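# Carry ball to other post's cup, reseat frame

## Task

Take the ball from its current post and place it in the cup on the other post, set the frame back on its rests in its proper spot, then open every gripper that holds anything and move the arms away from the objects.

## Robot and tools

Robots: three identical i2rt Big YAM arms named arm1, arm2 and arm3. Each has six revolute joints, a two-finger gripper and a wrist camera (arm1_cam_wrist, arm2_cam_wrist, arm3_cam_wrist). Two fixed room cameras, cam_high and cam_low, also watch the scene. Every image is 896x504 pixels. A hand reaches roughly 1.0 m from its joint 1 axis.

Frames: one shared scene frame, in metres, origin on the floor, +z up. Foot (base_link) poses: arm1 at x=+1.453 y=+0.001 z=+0.802, quat_wxyz=(+0.014, +0.006, +0.004, -1.000); arm2 at x=-0.723 y=+1.256 z=+0.793, quat_wxyz=(+0.876, -0.005, -0.006, -0.483); arm3 at x=-0.733 y=-1.253 z=+0.780, quat_wxyz=(+0.875, -0.001, +0.002, +0.484). Each foot faces its own +x. The hand point sits between the finger pads, about 1 cm short of the tips. Fingers extend along the hand's +z axis; they open and close along its y axis. Printed hand positions may be off, more so at long reach. hand_target is where the hand would be at the joint targets currently held.

Tool move: optional keys arm1, arm2, arm3 and cameras. An arm key you omit receives nothing new, but it may still be driving toward an earlier target. Inside an arm's object:
- joints: absolute targets by name. joint1_rad -2.879 to 2.879 (base yaw, positive counter-clockwise seen from above, 0 points along the foot's +x); joint2_rad 0 to 3.141 (shoulder, 0 = upper arm back and about level, positive raises then brings it forward); joint3_rad 0 to 3.019 (elbow, 0 = folded, positive opens); joint4_rad -1.692 to 1.57 (hand pitch, positive tips fingers up); joint5_rad -1.57 to 1.57 (hand side swing, positive to the arm's right); joint6_rad -2.094 to 2.094 (roll, positive clockwise viewed from behind the hand); gripper_m 0 to 0.093 (fingertip gap in metres). Radians for the arm joints. The tolerances that count as done are ±0.045, ±0.14, ±0.09, ±0.055, ±0.03, ±0.035 rad and ±0.003 m.
- target: one list of seven numbers [x, y, z, qw, qx, qy, qz], an absolute hand pose in the scene frame (metres, unit quaternion), in the same form as the printed "hand" line. The hand follows a straight line from its hand_target toward it. When target is present, joints may carry only gripper_m.
- speed: top path speed in m/s, 0.002 to 0.5, default 0.25; rotation is capped at double that value in rad/s. Only allowed together with target.
All motions in one call begin at once. All hand paths in a call finish together, paced by the slowest. A path takes 0.5 to 10 s and is cut off at 10 s; a whole action stops at 15 s. Each control step clamps the commanded pose to within 100 mm and 20 degrees of the measured one, and position wins over orientation when both cannot be met. Expect errors of a centimetre or more, lag, and overshoot of speed near full stretch. Paths ignore obstacles and other arms. Joint-space moves can sweep in wide arcs.
cameras: list of names, or "all"; omitted/null gives all, [] gives none; an unknown name invalidates the call.

Tool wait: seconds from 0 to 10, plus optional cameras. It commands nothing and returns full state and images.

Tool zoom_image: camera (one name) and region [x0, y0, x1, y1] in that camera's pixels, top-left origin, at most 504 by 504. It works only on a camera included in the latest images.

Tool finished_scene: scene, the current scene's integer number. It cannot be undone; the goal must stay met with the robots idle.

Reading results: each robot's state includes joint_positions, hand, hand_target, Joint velocities (rad/s, gripper m/s; "within noise" means still) and joint torques (N m, positive toward larger joint values, includes gravity; joints 3 and 4 wrap sign beyond ±28). The "move" line lists each commanded arm as done or its worst status. joint_status and hand_status words: off_target (stopped short and may keep pushing), time_out (the arm now holds targets near where it stood and may creep there), not_followed (a safety check withheld the targets; "joint command not followed" or "pose unreachable" also appear, and a gripper command still runs), limit_stop_at_motor_heat. on_its_own lists uncommanded activity; its "held at" values are targets, not readings. An arm under "as last shown" was not in the action and its lines are repeated. The "pictures" line orders the images; images can lag the state slightly. If a move or wait is refused or interrupted by a stop, later move, wait and finished_scene calls in the same reply are skipped; an invalid call does not skip them.

Gripper: on a hard object at full force the reading is up to about 0.005 m under the object's width (some read up to 0.002 m over). Closed on nothing it reads 0.000 to 0.003. Command about 0.005 m under the touch reading for a firm grip, more for round or small items. Release by commanding well above the reading. Finger force is roughly 50 to 64 N per pad.

Cameras: calibrations (K, distortion, T_world_to_cam) were given; room cameras may be shifted up to about 2.3 degrees and 9 mm, so treat projections as approximate.

Avoid: robots pressing on each other, including one gripper closing on another's fingers; hard collisions; pushing persistently against obstacles or unreachable poses (motors heat, MOTOR HOT warns, at 100 °C the arm goes limp for 30 to 60 s or more); dropping the ball or frame, releasing anything while it moves, or knocking items off the work area or to the floor. Loose objects may occasionally get a small external nudge. Sending a joint its reported position relieves a stalled push.

Each tool is called after "Request:" by a JSON object that holds its "name" and its "arguments", one argument or row to a line.

## Session

Request:
{"name": "move", "arguments": {

}}

Request:
{"name": "zoom_image", "arguments": {
  "camera": "cam_low",
  "region": [340, 220, 560, 504]
}}

Request:
{"name": "zoom_image", "arguments": {
  "camera": "cam_high",
  "region": [380, 220, 540, 360]
}}

Scene clock: 0.00 s.
Joint torques (N m): no reading
Motor temperatures (°C): arm1=[31 26 28 24 26 26 24] | arm2=[25 27 25 26 24 22 26] | arm3=[28 27 23 27 25 26 24]
Heat: arm1: hottest joint1_rad 31 °C; arm2: hottest joint2_rad 27 °C; arm3: hottest joint1_rad 28 °C.
Joint velocities: within noise
arm1.joint_positions: joint1_rad=-0.430 joint2_rad=+0.456 joint3_rad=+1.451 joint4_rad=-1.496 joint5_rad=+0.008 joint6_rad=-0.169 gripper_m=+0.09396
arm1.joint_status: not commanded
arm1.hand: x=+1.3223 y=+0.0502 z=+1.3611 quat_wxyz=(+0.151, -0.856, +0.099, +0.484) (m; scene frame)
arm1.hand_target: x=+1.3243 y=+0.0492 z=+1.3709 quat_wxyz=(+0.154, -0.850, +0.098, +0.494) (m; scene frame)
arm1.hand_status: not commanded
arm2.joint_positions: joint1_rad=-0.159 joint2_rad=+0.563 joint3_rad=+1.339 joint4_rad=-1.223 joint5_rad=+0.179 joint6_rad=+0.060 gripper_m=+0.09396
arm2.joint_status: not commanded
arm2.hand: x=-0.6649 y=+1.0411 z=+1.3495 quat_wxyz=(-0.418, -0.522, -0.658, +0.347) (m; scene frame)
arm2.hand_target: x=-0.6663 y=+1.0445 z=+1.3603 quat_wxyz=(-0.427, -0.519, -0.652, +0.352) (m; scene frame)
arm2.hand_status: not commanded
arm3.joint_positions: joint1_rad=+0.085 joint2_rad=+0.453 joint3_rad=+1.334 joint4_rad=-1.235 joint5_rad=+0.195 joint6_rad=+0.111 gripper_m=+0.09396
arm3.joint_status: not commanded
arm3.hand: x=-0.6184 y=-1.1050 z=+1.3466 quat_wxyz=(-0.512, +0.337, -0.747, -0.257) (m; scene frame)
arm3.hand_target: x=-0.6203 y=-1.1087 z=+1.3586 quat_wxyz=(-0.521, +0.333, -0.740, -0.264) (m; scene frame)
arm3.hand_status: not commanded
pictures: arm1_cam_wrist, arm2_cam_wrist, arm3_cam_wrist, cam_high, cam_low
camera_calibration:
arm1_cam_wrist: T_world_to_cam=[[0.328646, 0.927293, 0.179216, -0.727029], [0.883572, -0.234848, -0.40515, -0.602697], [-0.333605, 0.291502, -0.896513, 1.77148], [0, 0, 0, 1]] pos_world=[1.36243, 0.0162388, 1.47426]
arm2_cam_wrist: T_world_to_cam=[[-0.977649, -0.209434, 0.0184212, -0.45841], [-0.189655, 0.840709, -0.507188, -0.309064], [0.0907357, -0.499346, -0.861638, 1.86683], [0, 0, 0, 1]] pos_world=[-0.676167, 1.09602, 1.46022]
arm3_cam_wrist: T_world_to_cam=[[0.770835, -0.636201, -0.0325708, -0.182713], [-0.544462, -0.631415, -0.552156, -0.28753], [0.330717, 0.443355, -0.833104, 1.94245], [0, 0, 0, 1]] pos_world=[-0.658109, -1.15899, 1.45355]

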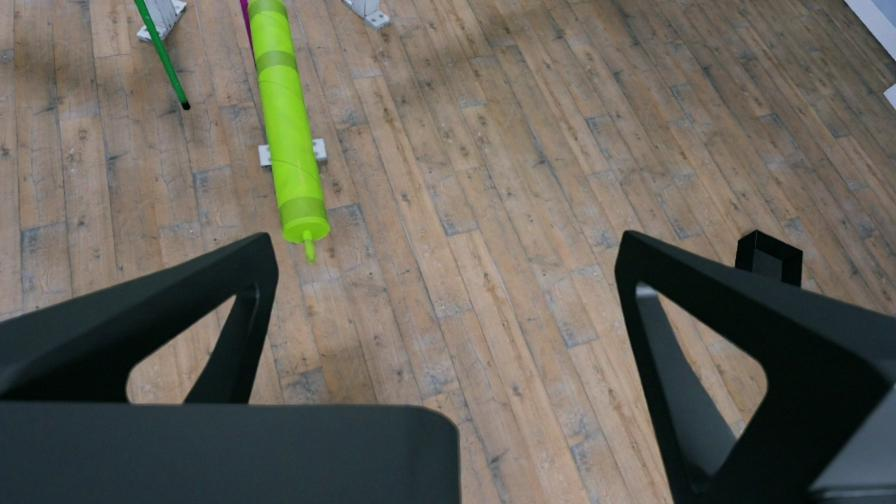

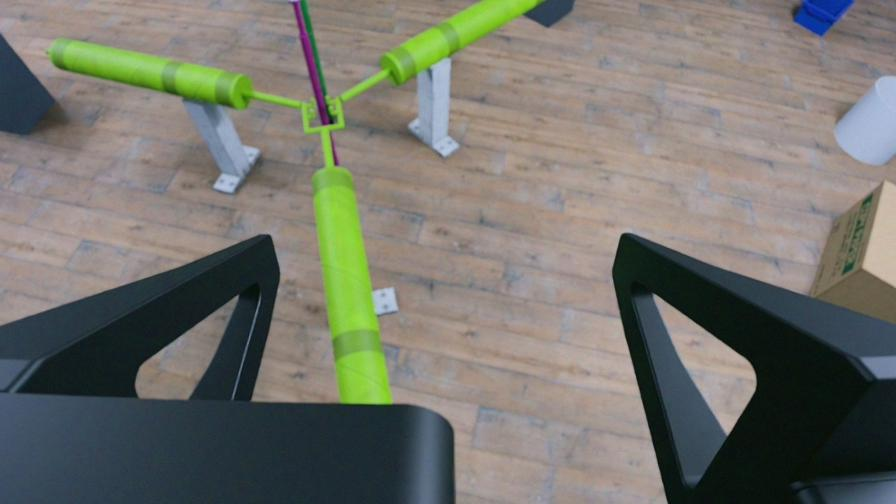

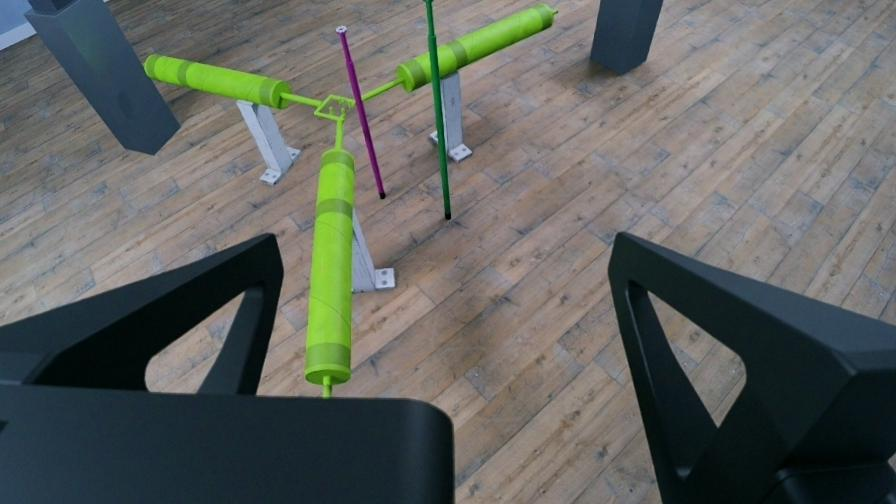

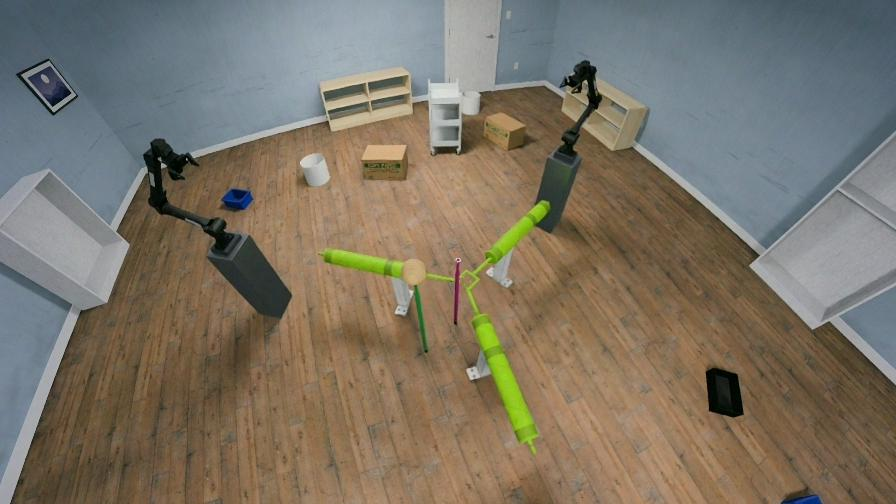

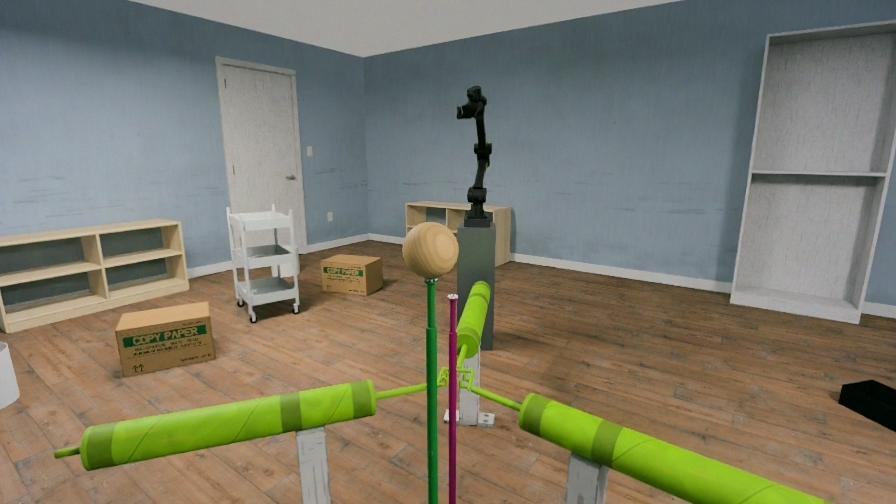

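Scaled by 1.775 from the camera's 896x504 image, which has a finer 1280x720 frame.

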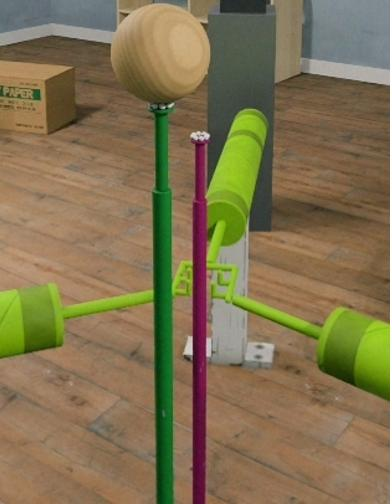

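Scaled by 3.150 from the camera's 896x504 image, which has a finer 1280x720 frame.

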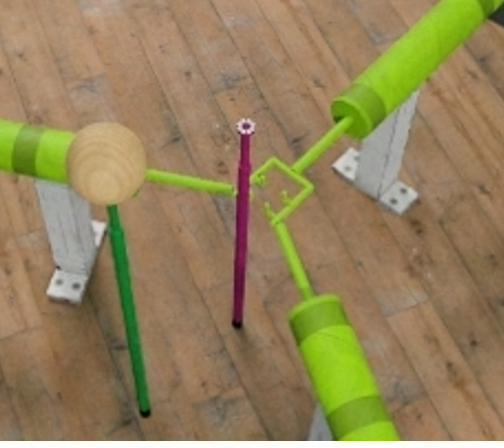

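Request:
{"name": "zoom_image", "arguments": {
  "camera": "arm3_cam_wrist",
  "region": [300, 70, 400, 150]
}}

Request:
{"name": "zoom_image", "arguments": {
  "camera": "arm2_cam_wrist",
  "region": [280, 80, 370, 152]
}}

Request:
{"name": "zoom_image", "arguments": {
  "camera": "cam_high",
  "region": [435, 250, 505, 310]
}}

Request:
{"name": "zoom_image", "arguments": {
  "camera": "cam_high",
  "region": [490, 180, 570, 250]
}}

Request:
{"name": "zoom_image", "arguments": {
  "camera": "cam_high",
  "region": [300, 230, 400, 310]
}}

Request:
{"name": "zoom_image", "arguments": {
  "camera": "cam_high",
  "region": [470, 380, 570, 470]
}}

Scaled by 5.040 from the camera's 896x504 image, which has a finer 1280x720 frame.

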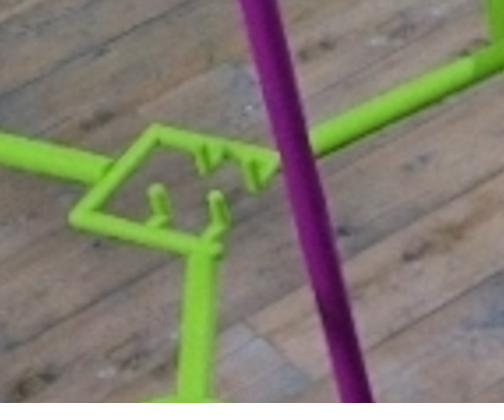

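Scaled by 5.600 from the camera's 896x504 image, which has a finer 1280x720 frame.

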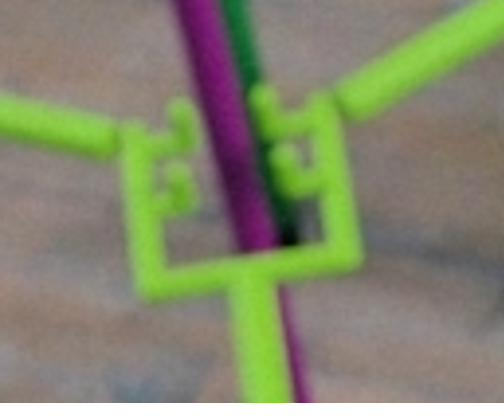

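Scaled by 7.200 from the camera's 896x504 image, which has a finer 1280x720 frame.

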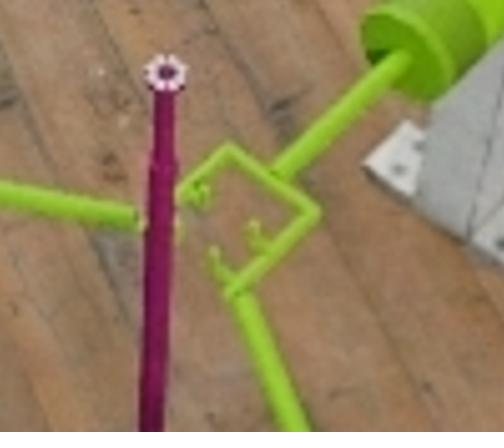

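Scaled by 6.300 from the camera's 896x504 image, which has a finer 1280x720 frame.

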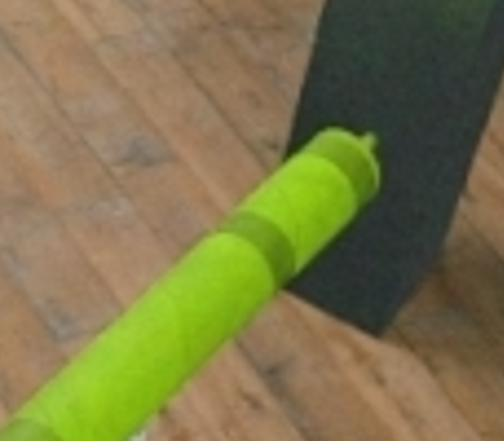

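Scaled by 5.040 from the camera's 896x504 image, which has a finer 1280x720 frame.

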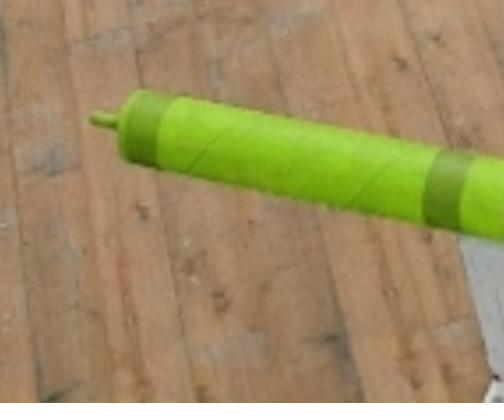

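Scaled by 5.040 from the camera's 896x504 image, which has a finer 1280x720 frame.

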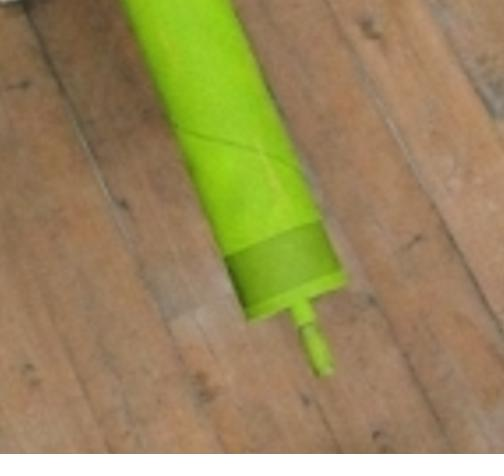

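Request:
{"name": "move", "arguments": {
  "arm1": {"target":[0.93,0.05,0.62,0,-0.9976,0.0698,0],"speed":0.3},
  "arm2": {"target":[-0.6,1.06,0.66,0,0.537,0.843,0],"speed":0.3},
  "arm3": {"target":[-0.73,-0.74,0.62,0,-0.469,0.883,0],"speed":0.3}
}}

Scene clock: 77.50 s.
Joint torques (N m): arm1=[-2.08 -18.49 6.61 0.02 -0.12 0.08] | arm2=[2.14 -6.95 2.48 0.44 -0.2 -0.09] | arm3=[-0.79 -13.98 7.98 0.02 0.02 -0.04]
Motor temperatures (°C): arm1=[30 27 34 24 26 25 23] | arm2=[25 27 37 26 24 22 26] | arm3=[28 27 33 27 24 25 24]
Heat: arm1: hottest joint3_rad 34 °C; arm2: hottest joint3_rad 37 °C; arm3: hottest joint3_rad 33 °C.
move: arm1 off_target; arm2 done; arm3 off_target
Joint velocities: within noise
arm1.joint_positions: joint1_rad=-0.108 joint2_rad=+2.242 joint3_rad=+1.234 joint4_rad=-0.578 joint5_rad=-0.006 joint6_rad=+0.058 gripper_m=+0.09396
arm1.joint_status: not commanded
arm1.hand: x=+0.9457 y=+0.0422 z=+0.6123 quat_wxyz=(+0.002, -0.998, +0.069, -0.013) (m; scene frame)
arm1.hand_target: x=+0.9305 y=+0.0500 z=+0.6202 quat_wxyz=(+0.000, -0.998, +0.070, +0.000) (m; scene frame)
arm1.hand_status: off_target (0.019 m and 1.5 deg from the pose sent, 0.839 m and 61.1 deg at the start)
arm2.joint_positions: joint1_rad=-0.011 joint2_rad=+1.764 joint3_rad=+0.369 joint4_rad=-0.196 joint5_rad=-0.001 joint6_rad=+0.132 gripper_m=+0.09396
arm2.joint_status: not commanded
arm2.hand: x=-0.6060 y=+1.0644 z=+0.6639 quat_wxyz=(+0.003, -0.544, -0.839, +0.000) (m; scene frame)
arm2.hand_target: x=-0.6001 y=+1.0601 z=+0.6603 quat_wxyz=(+0.000, -0.537, -0.843, +0.000) (m; scene frame)
arm2.hand_status: done (0.008 m and 1.0 deg from the pose sent, 0.693 m and 66.7 deg at the start)
arm3.joint_positions: joint1_rad=+0.563 joint2_rad=+2.166 joint3_rad=+1.186 joint4_rad=-0.594 joint5_rad=+0.005 joint6_rad=+0.594 gripper_m=+0.09396
arm3.joint_status: not commanded
arm3.hand: x=-0.7343 y=-0.7517 z=+0.6206 quat_wxyz=(+0.001, +0.471, -0.882, +0.004) (m; scene frame)
arm3.hand_target: x=-0.7300 y=-0.7402 z=+0.6202 quat_wxyz=(+0.000, +0.469, -0.883, +0.000) (m; scene frame)
arm3.hand_status: off_target (0.012 m and 0.5 deg from the pose sent, 0.821 m and 70.2 deg at the start)
pictures: arm1_cam_wrist, arm2_cam_wrist, arm3_cam_wrist, cam_high, cam_low
camera_calibration:
arm1_cam_wrist: T_world_to_cam=[[0.129409, 0.991237, 0.0264868, -0.182387], [0.782163, -0.118459, 0.611709, -1.10678], [0.609487, -0.0584438, -0.790639, 0.0349795], [0, 0, 0, 1]] pos_world=[0.867969, 0.0517243, 0.709517]
arm2_cam_wrist: T_world_to_cam=[[-0.914601, -0.404297, 0.00693487, -0.130035], [-0.325233, 0.745716, 0.581491, -1.36906], [-0.240267, 0.529577, -0.813523, -0.0453704], [0, 0, 0, 1]] pos_world=[-0.575094, 0.992382, 0.760086]
arm3_cam_wrist: T_world_to_cam=[[0.834798, -0.550552, 0.00227224, 0.197508], [-0.443016, -0.66928, 0.59649, -1.19526], [-0.326878, -0.498956, -0.802617, 0.00909269], [0, 0, 0, 1]] pos_world=[-0.691427, -0.686689, 0.719811]

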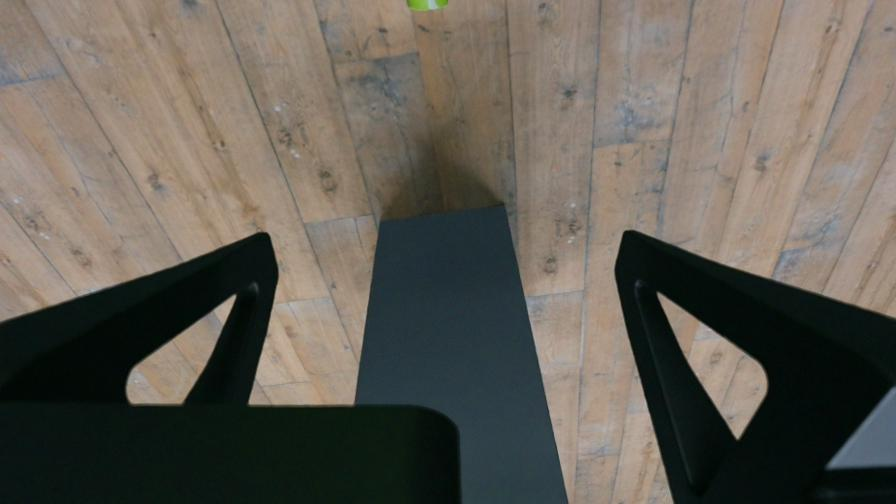

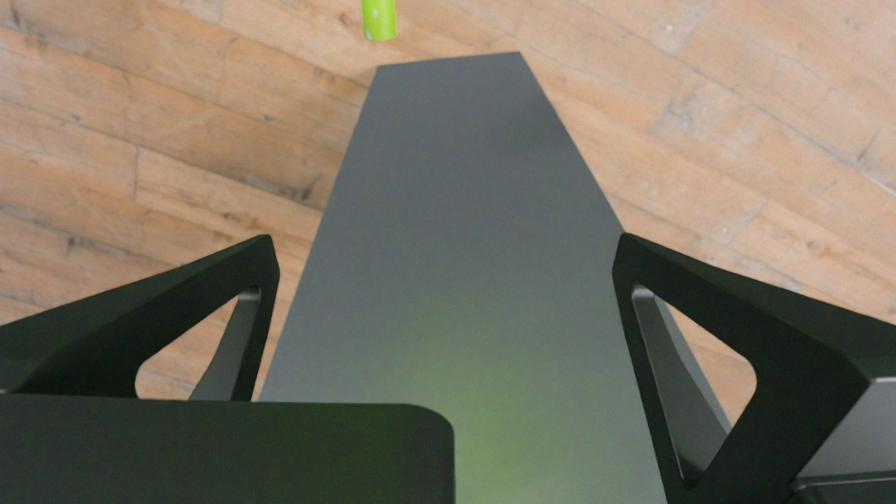

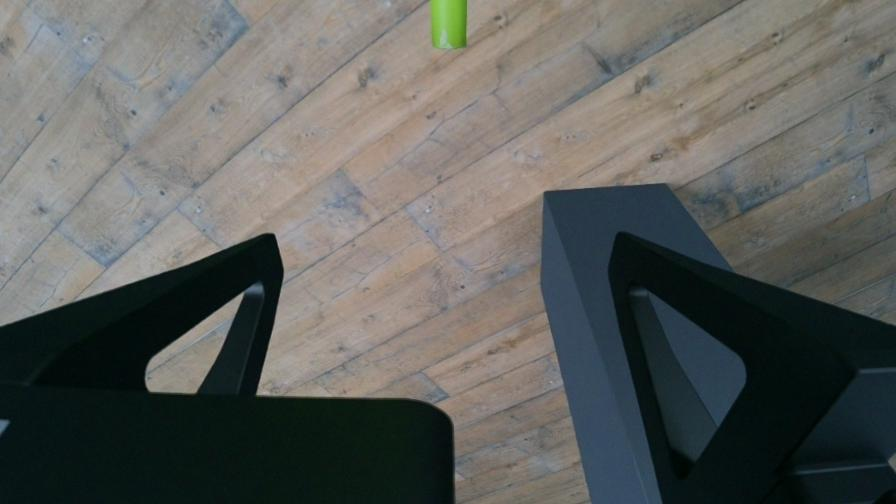

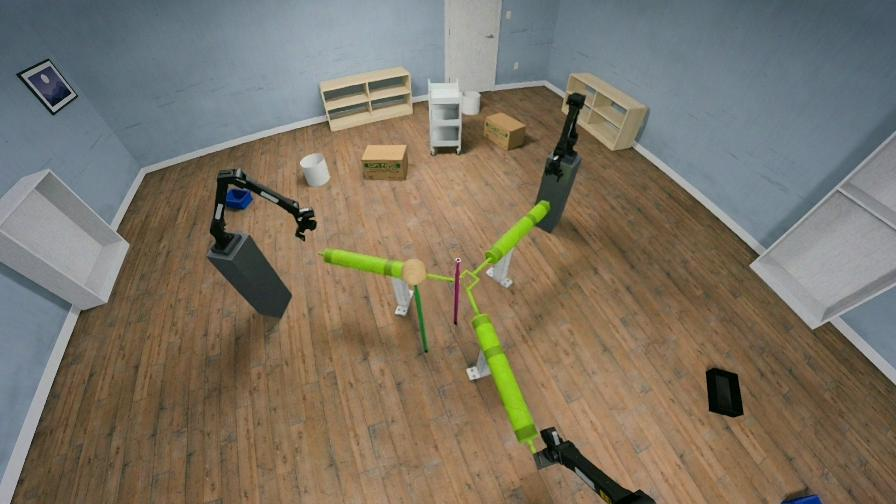

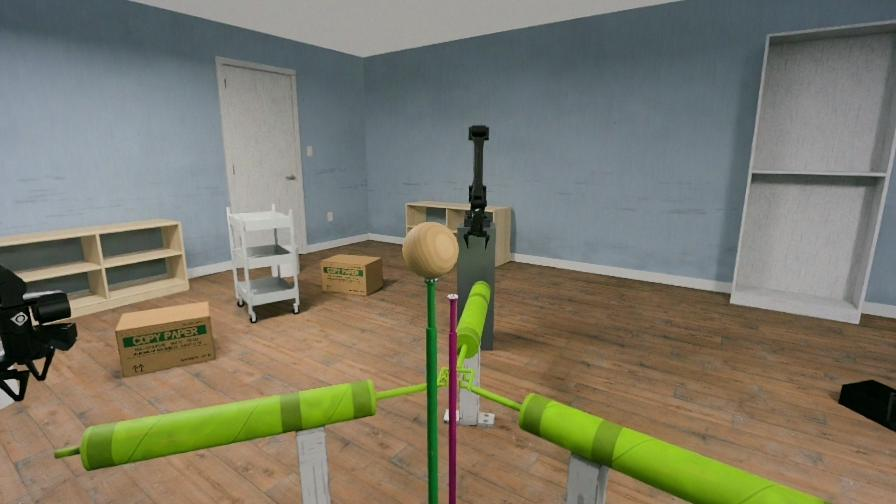

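Request:
{"name": "move", "arguments": {
  "arm1": {"target":[0.85,0.06,0.62,0,-0.9976,0.0698,0]},
  "arm2": {"target":[-0.52,0.96,0.62,0,0.537,0.843,0]},
  "arm3": {"target":[-0.68,-0.66,0.62,0,-0.469,0.883,0]},
  "cameras": ["arm1_cam_wrist","arm2_cam_wrist","arm3_cam_wrist"]
}}

Scene clock: 90.10 s.
Joint torques (N m): arm1=[-2.08 -20.25 8.28 0.01 -0.12 0.06] | arm2=[2.02 -11.58 3.74 -0.29 -0.17 0.13] | arm3=[-0.21 -15.85 9.63 0.03 0.02 -0.07]
Motor temperatures (°C): arm1=[30 28 33 24 26 25 23] | arm2=[25 28 34 26 24 22 26] | arm3=[28 28 32 27 24 25 24]
Heat: arm1: hottest joint3_rad 33 °C; arm2: hottest joint3_rad 34 °C; arm3: hottest joint3_rad 32 °C.
move: arm1 off_target; arm2 done; arm3 off_target
Joint velocities: within noise
arm1.joint_positions: joint1_rad=-0.113 joint2_rad=+2.361 joint3_rad=+1.523 joint4_rad=-0.745 joint5_rad=-0.006 joint6_rad=+0.055 gripper_m=+0.09396
arm1.joint_status: not commanded
arm1.hand: x=+0.8657 y=+0.0513 z=+0.6144 quat_wxyz=(+0.002, -0.998, +0.070, -0.011) (m; scene frame)
arm1.hand_target: x=+0.8506 y=+0.0601 z=+0.6203 quat_wxyz=(+0.000, -0.998, +0.070, +0.000) (m; scene frame)
arm1.hand_status: off_target (0.019 m and 1.3 deg from the pose sent, 0.097 m and 1.4 deg at the start)
arm2.joint_positions: joint1_rad=+0.030 joint2_rad=+2.022 joint3_rad=+0.732 joint4_rad=-0.278 joint5_rad=-0.002 joint6_rad=+0.152 gripper_m=+0.09396
arm2.joint_status: not commanded
arm2.hand: x=-0.5243 y=+0.9597 z=+0.6276 quat_wxyz=(-0.008, -0.535, -0.845, +0.004) (m; scene frame)
arm2.hand_target: x=-0.5201 y=+0.9601 z=+0.6202 quat_wxyz=(+0.000, -0.537, -0.843, +0.000) (m; scene frame)
arm2.hand_status: done (0.009 m and 1.1 deg from the pose sent, 0.142 m and 1.0 deg at the start)
arm3.joint_positions: joint1_rad=+0.473 joint2_rad=+2.294 joint3_rad=+1.476 joint4_rad=-0.757 joint5_rad=+0.005 joint6_rad=+0.516 gripper_m=+0.09396
arm3.joint_status: not commanded
arm3.hand: x=-0.6819 y=-0.6728 z=+0.6221 quat_wxyz=(+0.001, +0.465, -0.885, +0.004) (m; scene frame)
arm3.hand_target: x=-0.6800 y=-0.6604 z=+0.6203 quat_wxyz=(+0.000, +0.469, -0.883, +0.000) (m; scene frame)
arm3.hand_status: off_target (0.013 m and 0.7 deg from the pose sent, 0.107 m and 0.5 deg at the start)
pictures: arm1_cam_wrist, arm2_cam_wrist, arm3_cam_wrist
camera_calibration:
arm1_cam_wrist: T_world_to_cam=[[0.13135, 0.990986, 0.0263576, -0.18266], [0.783355, -0.120051, 0.609871, -1.04416], [0.607537, -0.0594593, -0.792063, 0.0885025], [0, 0, 0, 1]] pos_world=[0.788171, 0.0609231, 0.711716]
arm2_cam_wrist: T_world_to_cam=[[-0.905767, -0.423765, 0.00298939, -0.0715838], [-0.348785, 0.749473, 0.562708, -1.24747], [-0.240696, 0.50864, -0.826651, 0.028232], [0, 0, 0, 1]] pos_world=[-0.493142, 0.890251, 0.725514]
arm3_cam_wrist: T_world_to_cam=[[0.827774, -0.561056, 0.00236309, 0.185275], [-0.451019, -0.662909, 0.597606, -1.12198], [-0.333724, -0.495749, -0.801786, 0.0637894], [0, 0, 0, 1]] pos_world=[-0.638111, -0.608196, 0.721209]

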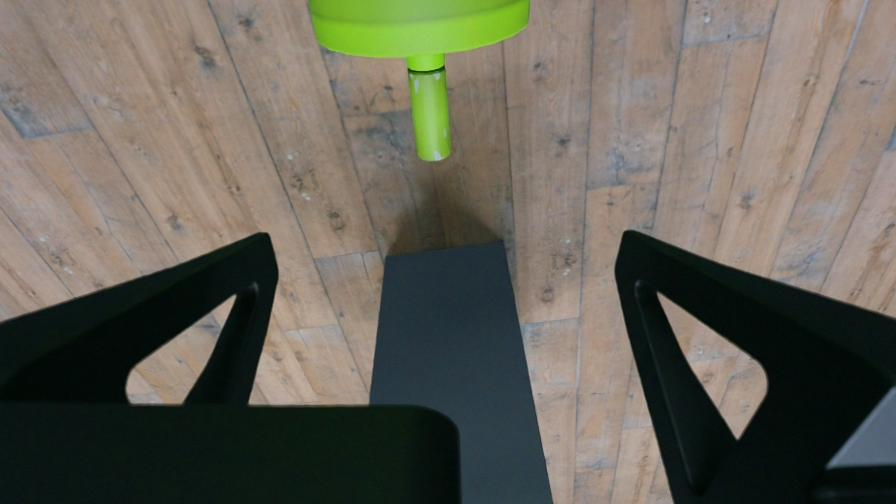

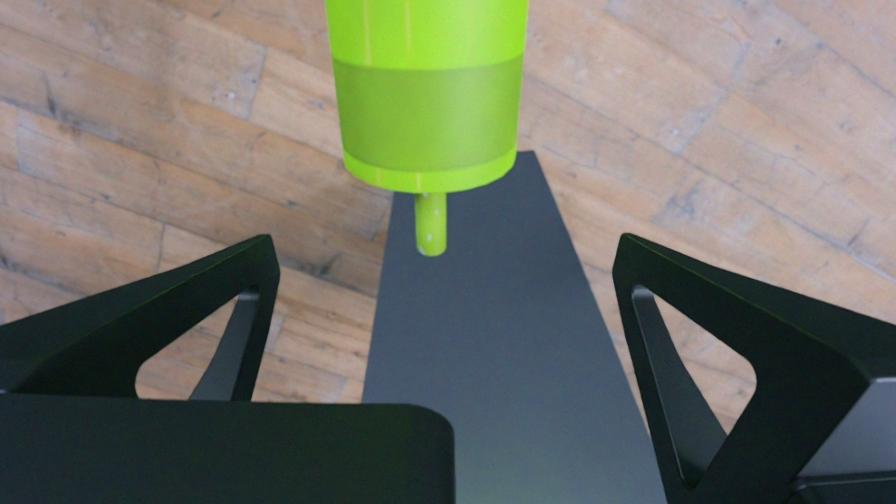

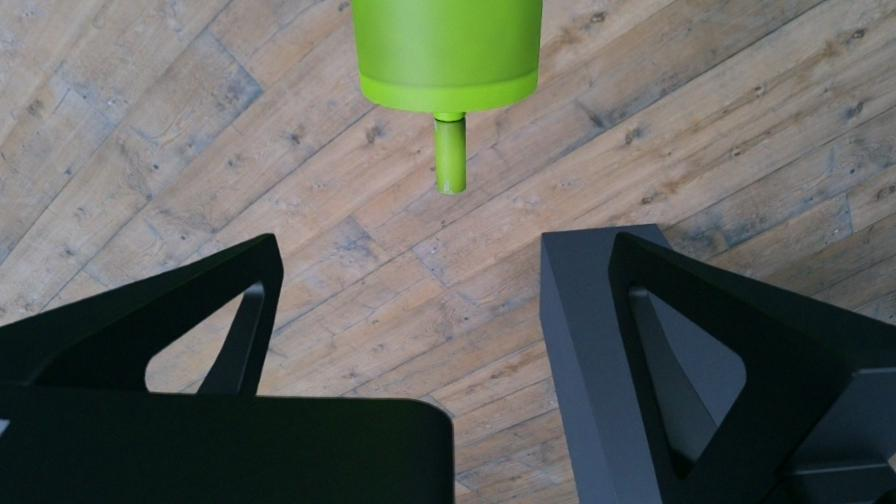

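Request:
{"name": "move", "arguments": {
  "arm1": {"target":[0.88,0.056,0.55,0,-0.9976,0.0698,0]},
  "arm2": {"target":[-0.551,1.045,0.545,0,0.537,0.843,0]},
  "arm3": {"target":[-0.708,-0.706,0.545,0,-0.469,0.883,0]},
  "cameras": []
}}

Request:
{"name": "move", "arguments": {
  "arm1": {"target":[0.88,0.056,0.453,0,-0.9976,0.0698,0],"speed":0.12},
  "arm2": {"target":[-0.551,1.045,0.443,0,0.537,0.843,0],"speed":0.12},
  "arm3": {"target":[-0.708,-0.706,0.446,0,-0.469,0.883,0],"speed":0.12}
}}

Scene clock: 112.37 s.
Joint torques (N m): arm1=[-1.85 -20.66 4.72 0.73 -0.12 0.09] | arm2=[1.9 -10.81 -0.7 0.42 -0.12 0.12] | arm3=[0.38 -16.09 5.98 0.85 0.04 0.17]
Motor temperatures (°C): arm1=[30 31 35 24 26 25 23] | arm2=[25 29 31 26 24 22 26] | arm3=[28 29 31 27 24 25 24]
Heat: arm1: hottest joint3_rad 35 °C; arm2: hottest joint3_rad 31 °C; arm3: hottest joint3_rad 31 °C.
move: arm1 off_target; arm2 done; arm3 done
Joint velocities: within noise
arm1.joint_positions: joint1_rad=-0.113 joint2_rad=+2.471 joint3_rad=+1.488 joint4_rad=-0.600 joint5_rad=-0.006 joint6_rad=+0.055 gripper_m=+0.09396
arm1.joint_status: not commanded
arm1.hand: x=+0.8880 y=+0.0501 z=+0.5445 quat_wxyz=(+0.002, -0.998, +0.070, -0.011) (m; scene frame)
arm1.hand_target: x=+0.8801 y=+0.0561 z=+0.5501 quat_wxyz=(+0.000, -0.998, +0.070, +0.000) (m; scene frame)
arm1.hand_status: off_target (0.011 m and 1.3 deg from the pose sent, 0.066 m and 1.3 deg at the start)
arm2.joint_positions: joint1_rad=+0.115 joint2_rad=+2.259 joint3_rad=+0.584 joint4_rad=+0.099 joint5_rad=-0.004 joint6_rad=+0.236 gripper_m=+0.09396
arm2.joint_status: not commanded
arm2.hand: x=-0.5500 y=+1.0396 z=+0.5514 quat_wxyz=(-0.005, -0.535, -0.845, +0.002) (m; scene frame)
arm2.hand_target: x=-0.5511 y=+1.0450 z=+0.5452 quat_wxyz=(+0.000, -0.537, -0.843, +0.000) (m; scene frame)
arm2.hand_status: done (0.008 m and 0.7 deg from the pose sent, 0.122 m and 1.1 deg at the start)
arm3.joint_positions: joint1_rad=+0.510 joint2_rad=+2.386 joint3_rad=+1.370 joint4_rad=-0.565 joint5_rad=+0.004 joint6_rad=+0.539 gripper_m=+0.09396
arm3.joint_status: not commanded
arm3.hand: x=-0.7059 y=-0.7118 z=+0.5479 quat_wxyz=(+0.003, +0.472, -0.882, +0.006) (m; scene frame)
arm3.hand_target: x=-0.7081 y=-0.7060 z=+0.5451 quat_wxyz=(+0.000, +0.469, -0.883, +0.000) (m; scene frame)
arm3.hand_status: done (0.007 m and 0.9 deg from the pose sent, 0.088 m and 0.7 deg at the start)
pictures: none
No camera images: "cameras" was empty.

Scene clock: 114.13 s.
Joint torques (N m): arm1=[-1.67 -20.37 5.82 0.72 -0.12 0.11] | arm2=[1.9 -11.75 -1.69 0.43 -0.13 0.13] | arm3=[0.32 -15.85 6.28 0.84 0.04 0.13]
Motor temperatures (°C): arm1=[30 31 35 24 26 25 23] | arm2=[25 29 31 26 24 22 26] | arm3=[28 29 31 27 24 25 24]
Heat: arm1: hottest joint3_rad 35 °C; arm2: hottest joint3_rad 31 °C; arm3: hottest joint3_rad 31 °C.
move: arm1 off_target; arm2 done; arm3 off_target
Joint velocities: within noise
arm1.joint_positions: joint1_rad=-0.113 joint2_rad=+2.677 joint3_rad=+1.588 joint4_rad=-0.504 joint5_rad=-0.006 joint6_rad=+0.055 gripper_m=+0.09396
arm1.joint_status: not commanded
arm1.hand: x=+0.8961 y=+0.0504 z=+0.4510 quat_wxyz=(+0.002, -0.997, +0.070, -0.016) (m; scene frame)
arm1.hand_target: x=+0.8803 y=+0.0561 z=+0.4536 quat_wxyz=(+0.000, -0.998, +0.070, +0.000) (m; scene frame)
arm1.hand_status: off_target (0.017 m and 1.9 deg from the pose sent, 0.092 m and 1.3 deg at the start)
arm2.joint_positions: joint1_rad=+0.117 joint2_rad=+2.606 joint3_rad=+0.747 joint4_rad=+0.278 joint5_rad=-0.004 joint6_rad=+0.238 gripper_m=+0.09396
arm2.joint_status: not commanded
arm2.hand: x=-0.5507 y=+1.0404 z=+0.4505 quat_wxyz=(-0.002, -0.535, -0.845, +0.001) (m; scene frame)
arm2.hand_target: x=-0.5511 y=+1.0450 z=+0.4433 quat_wxyz=(+0.000, -0.537, -0.844, +0.000) (m; scene frame)
arm2.hand_status: done (0.009 m and 0.4 deg from the pose sent, 0.109 m and 0.7 deg at the start)
arm3.joint_positions: joint1_rad=+0.510 joint2_rad=+2.602 joint3_rad=+1.466 joint4_rad=-0.451 joint5_rad=+0.004 joint6_rad=+0.539 gripper_m=+0.09396
arm3.joint_status: not commanded
arm3.hand: x=-0.7064 y=-0.7164 z=+0.4521 quat_wxyz=(+0.004, +0.472, -0.882, +0.009) (m; scene frame)
arm3.hand_target: x=-0.7081 y=-0.7064 z=+0.4463 quat_wxyz=(+0.000, +0.469, -0.883, +0.000) (m; scene frame)
arm3.hand_status: off_target (0.012 m and 1.2 deg from the pose sent, 0.102 m and 0.9 deg at the start)
pictures: arm1_cam_wrist, arm2_cam_wrist, arm3_cam_wrist, cam_high, cam_low
camera_calibration:
arm1_cam_wrist: T_world_to_cam=[[0.131209, 0.990992, 0.0268104, -0.18145], [0.777525, -0.119648, 0.617364, -0.966647], [0.615011, -0.0601582, -0.786221, -0.0687048], [0, 0, 0, 1]] pos_world=[0.817655, 0.0600244, 0.547621]
arm2_cam_wrist: T_world_to_cam=[[-0.905591, -0.424137, 0.0036238, -0.0606263], [-0.345509, 0.742613, 0.573716, -1.21351], [-0.246025, 0.5183, -0.819047, -0.18196], [0, 0, 0, 1]] pos_world=[-0.518948, 0.969764, 0.547396]
arm3_cam_wrist: T_world_to_cam=[[0.835655, -0.549203, 0.00747829, 0.193208], [-0.440823, -0.6625, 0.605615, -1.05651], [-0.327651, -0.509382, -0.795723, -0.110589], [0, 0, 0, 1]] pos_world=[-0.663424, -0.65016, 0.550396]

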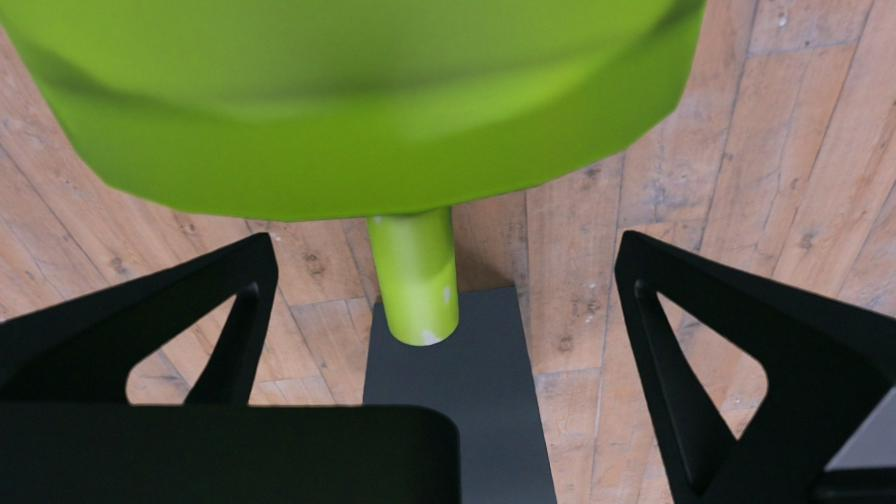

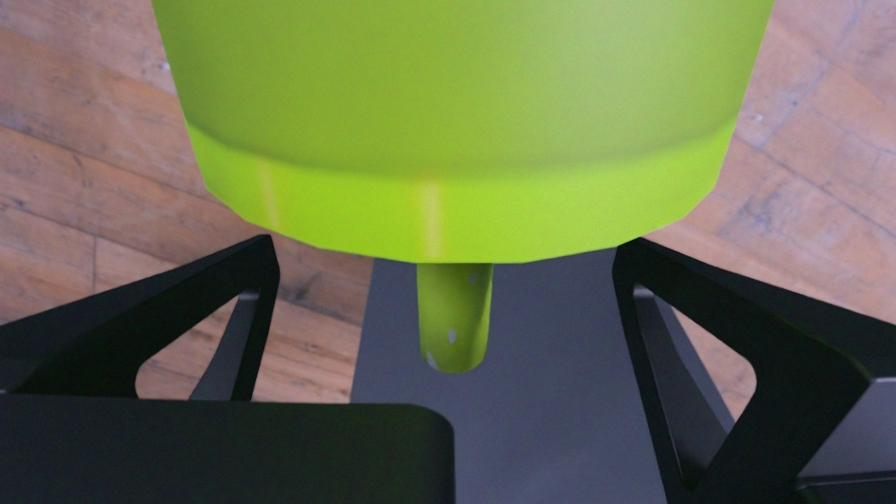

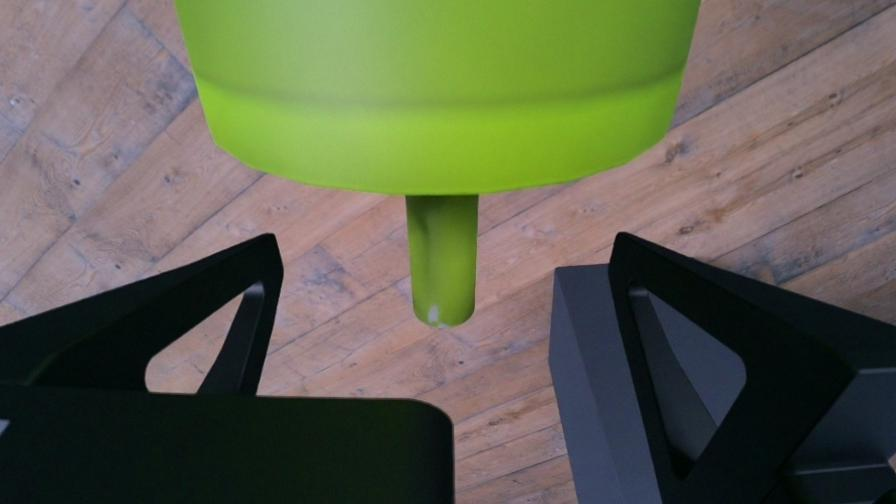

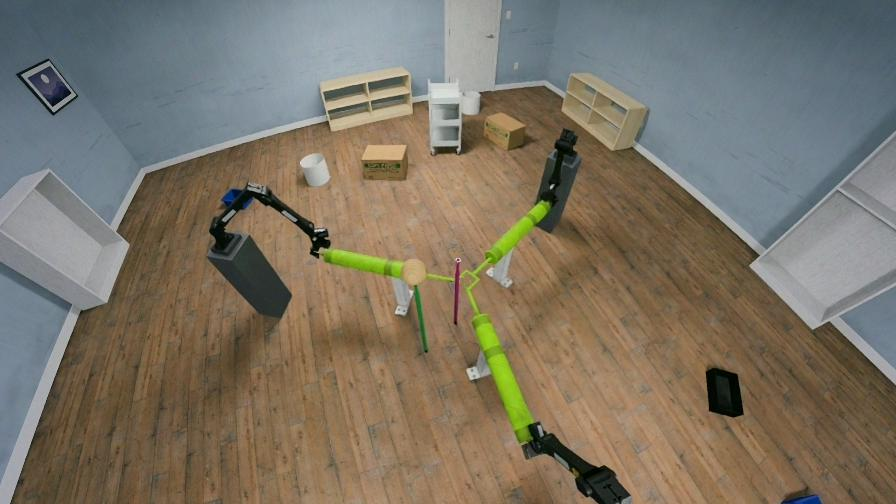

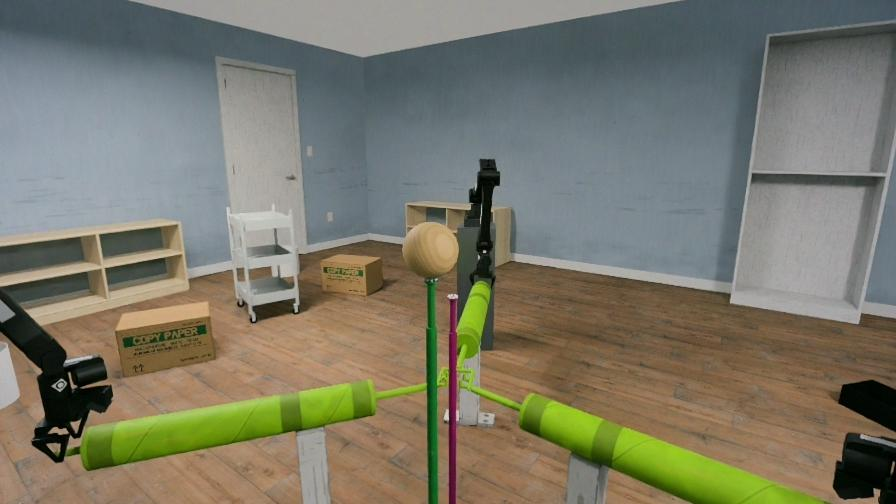

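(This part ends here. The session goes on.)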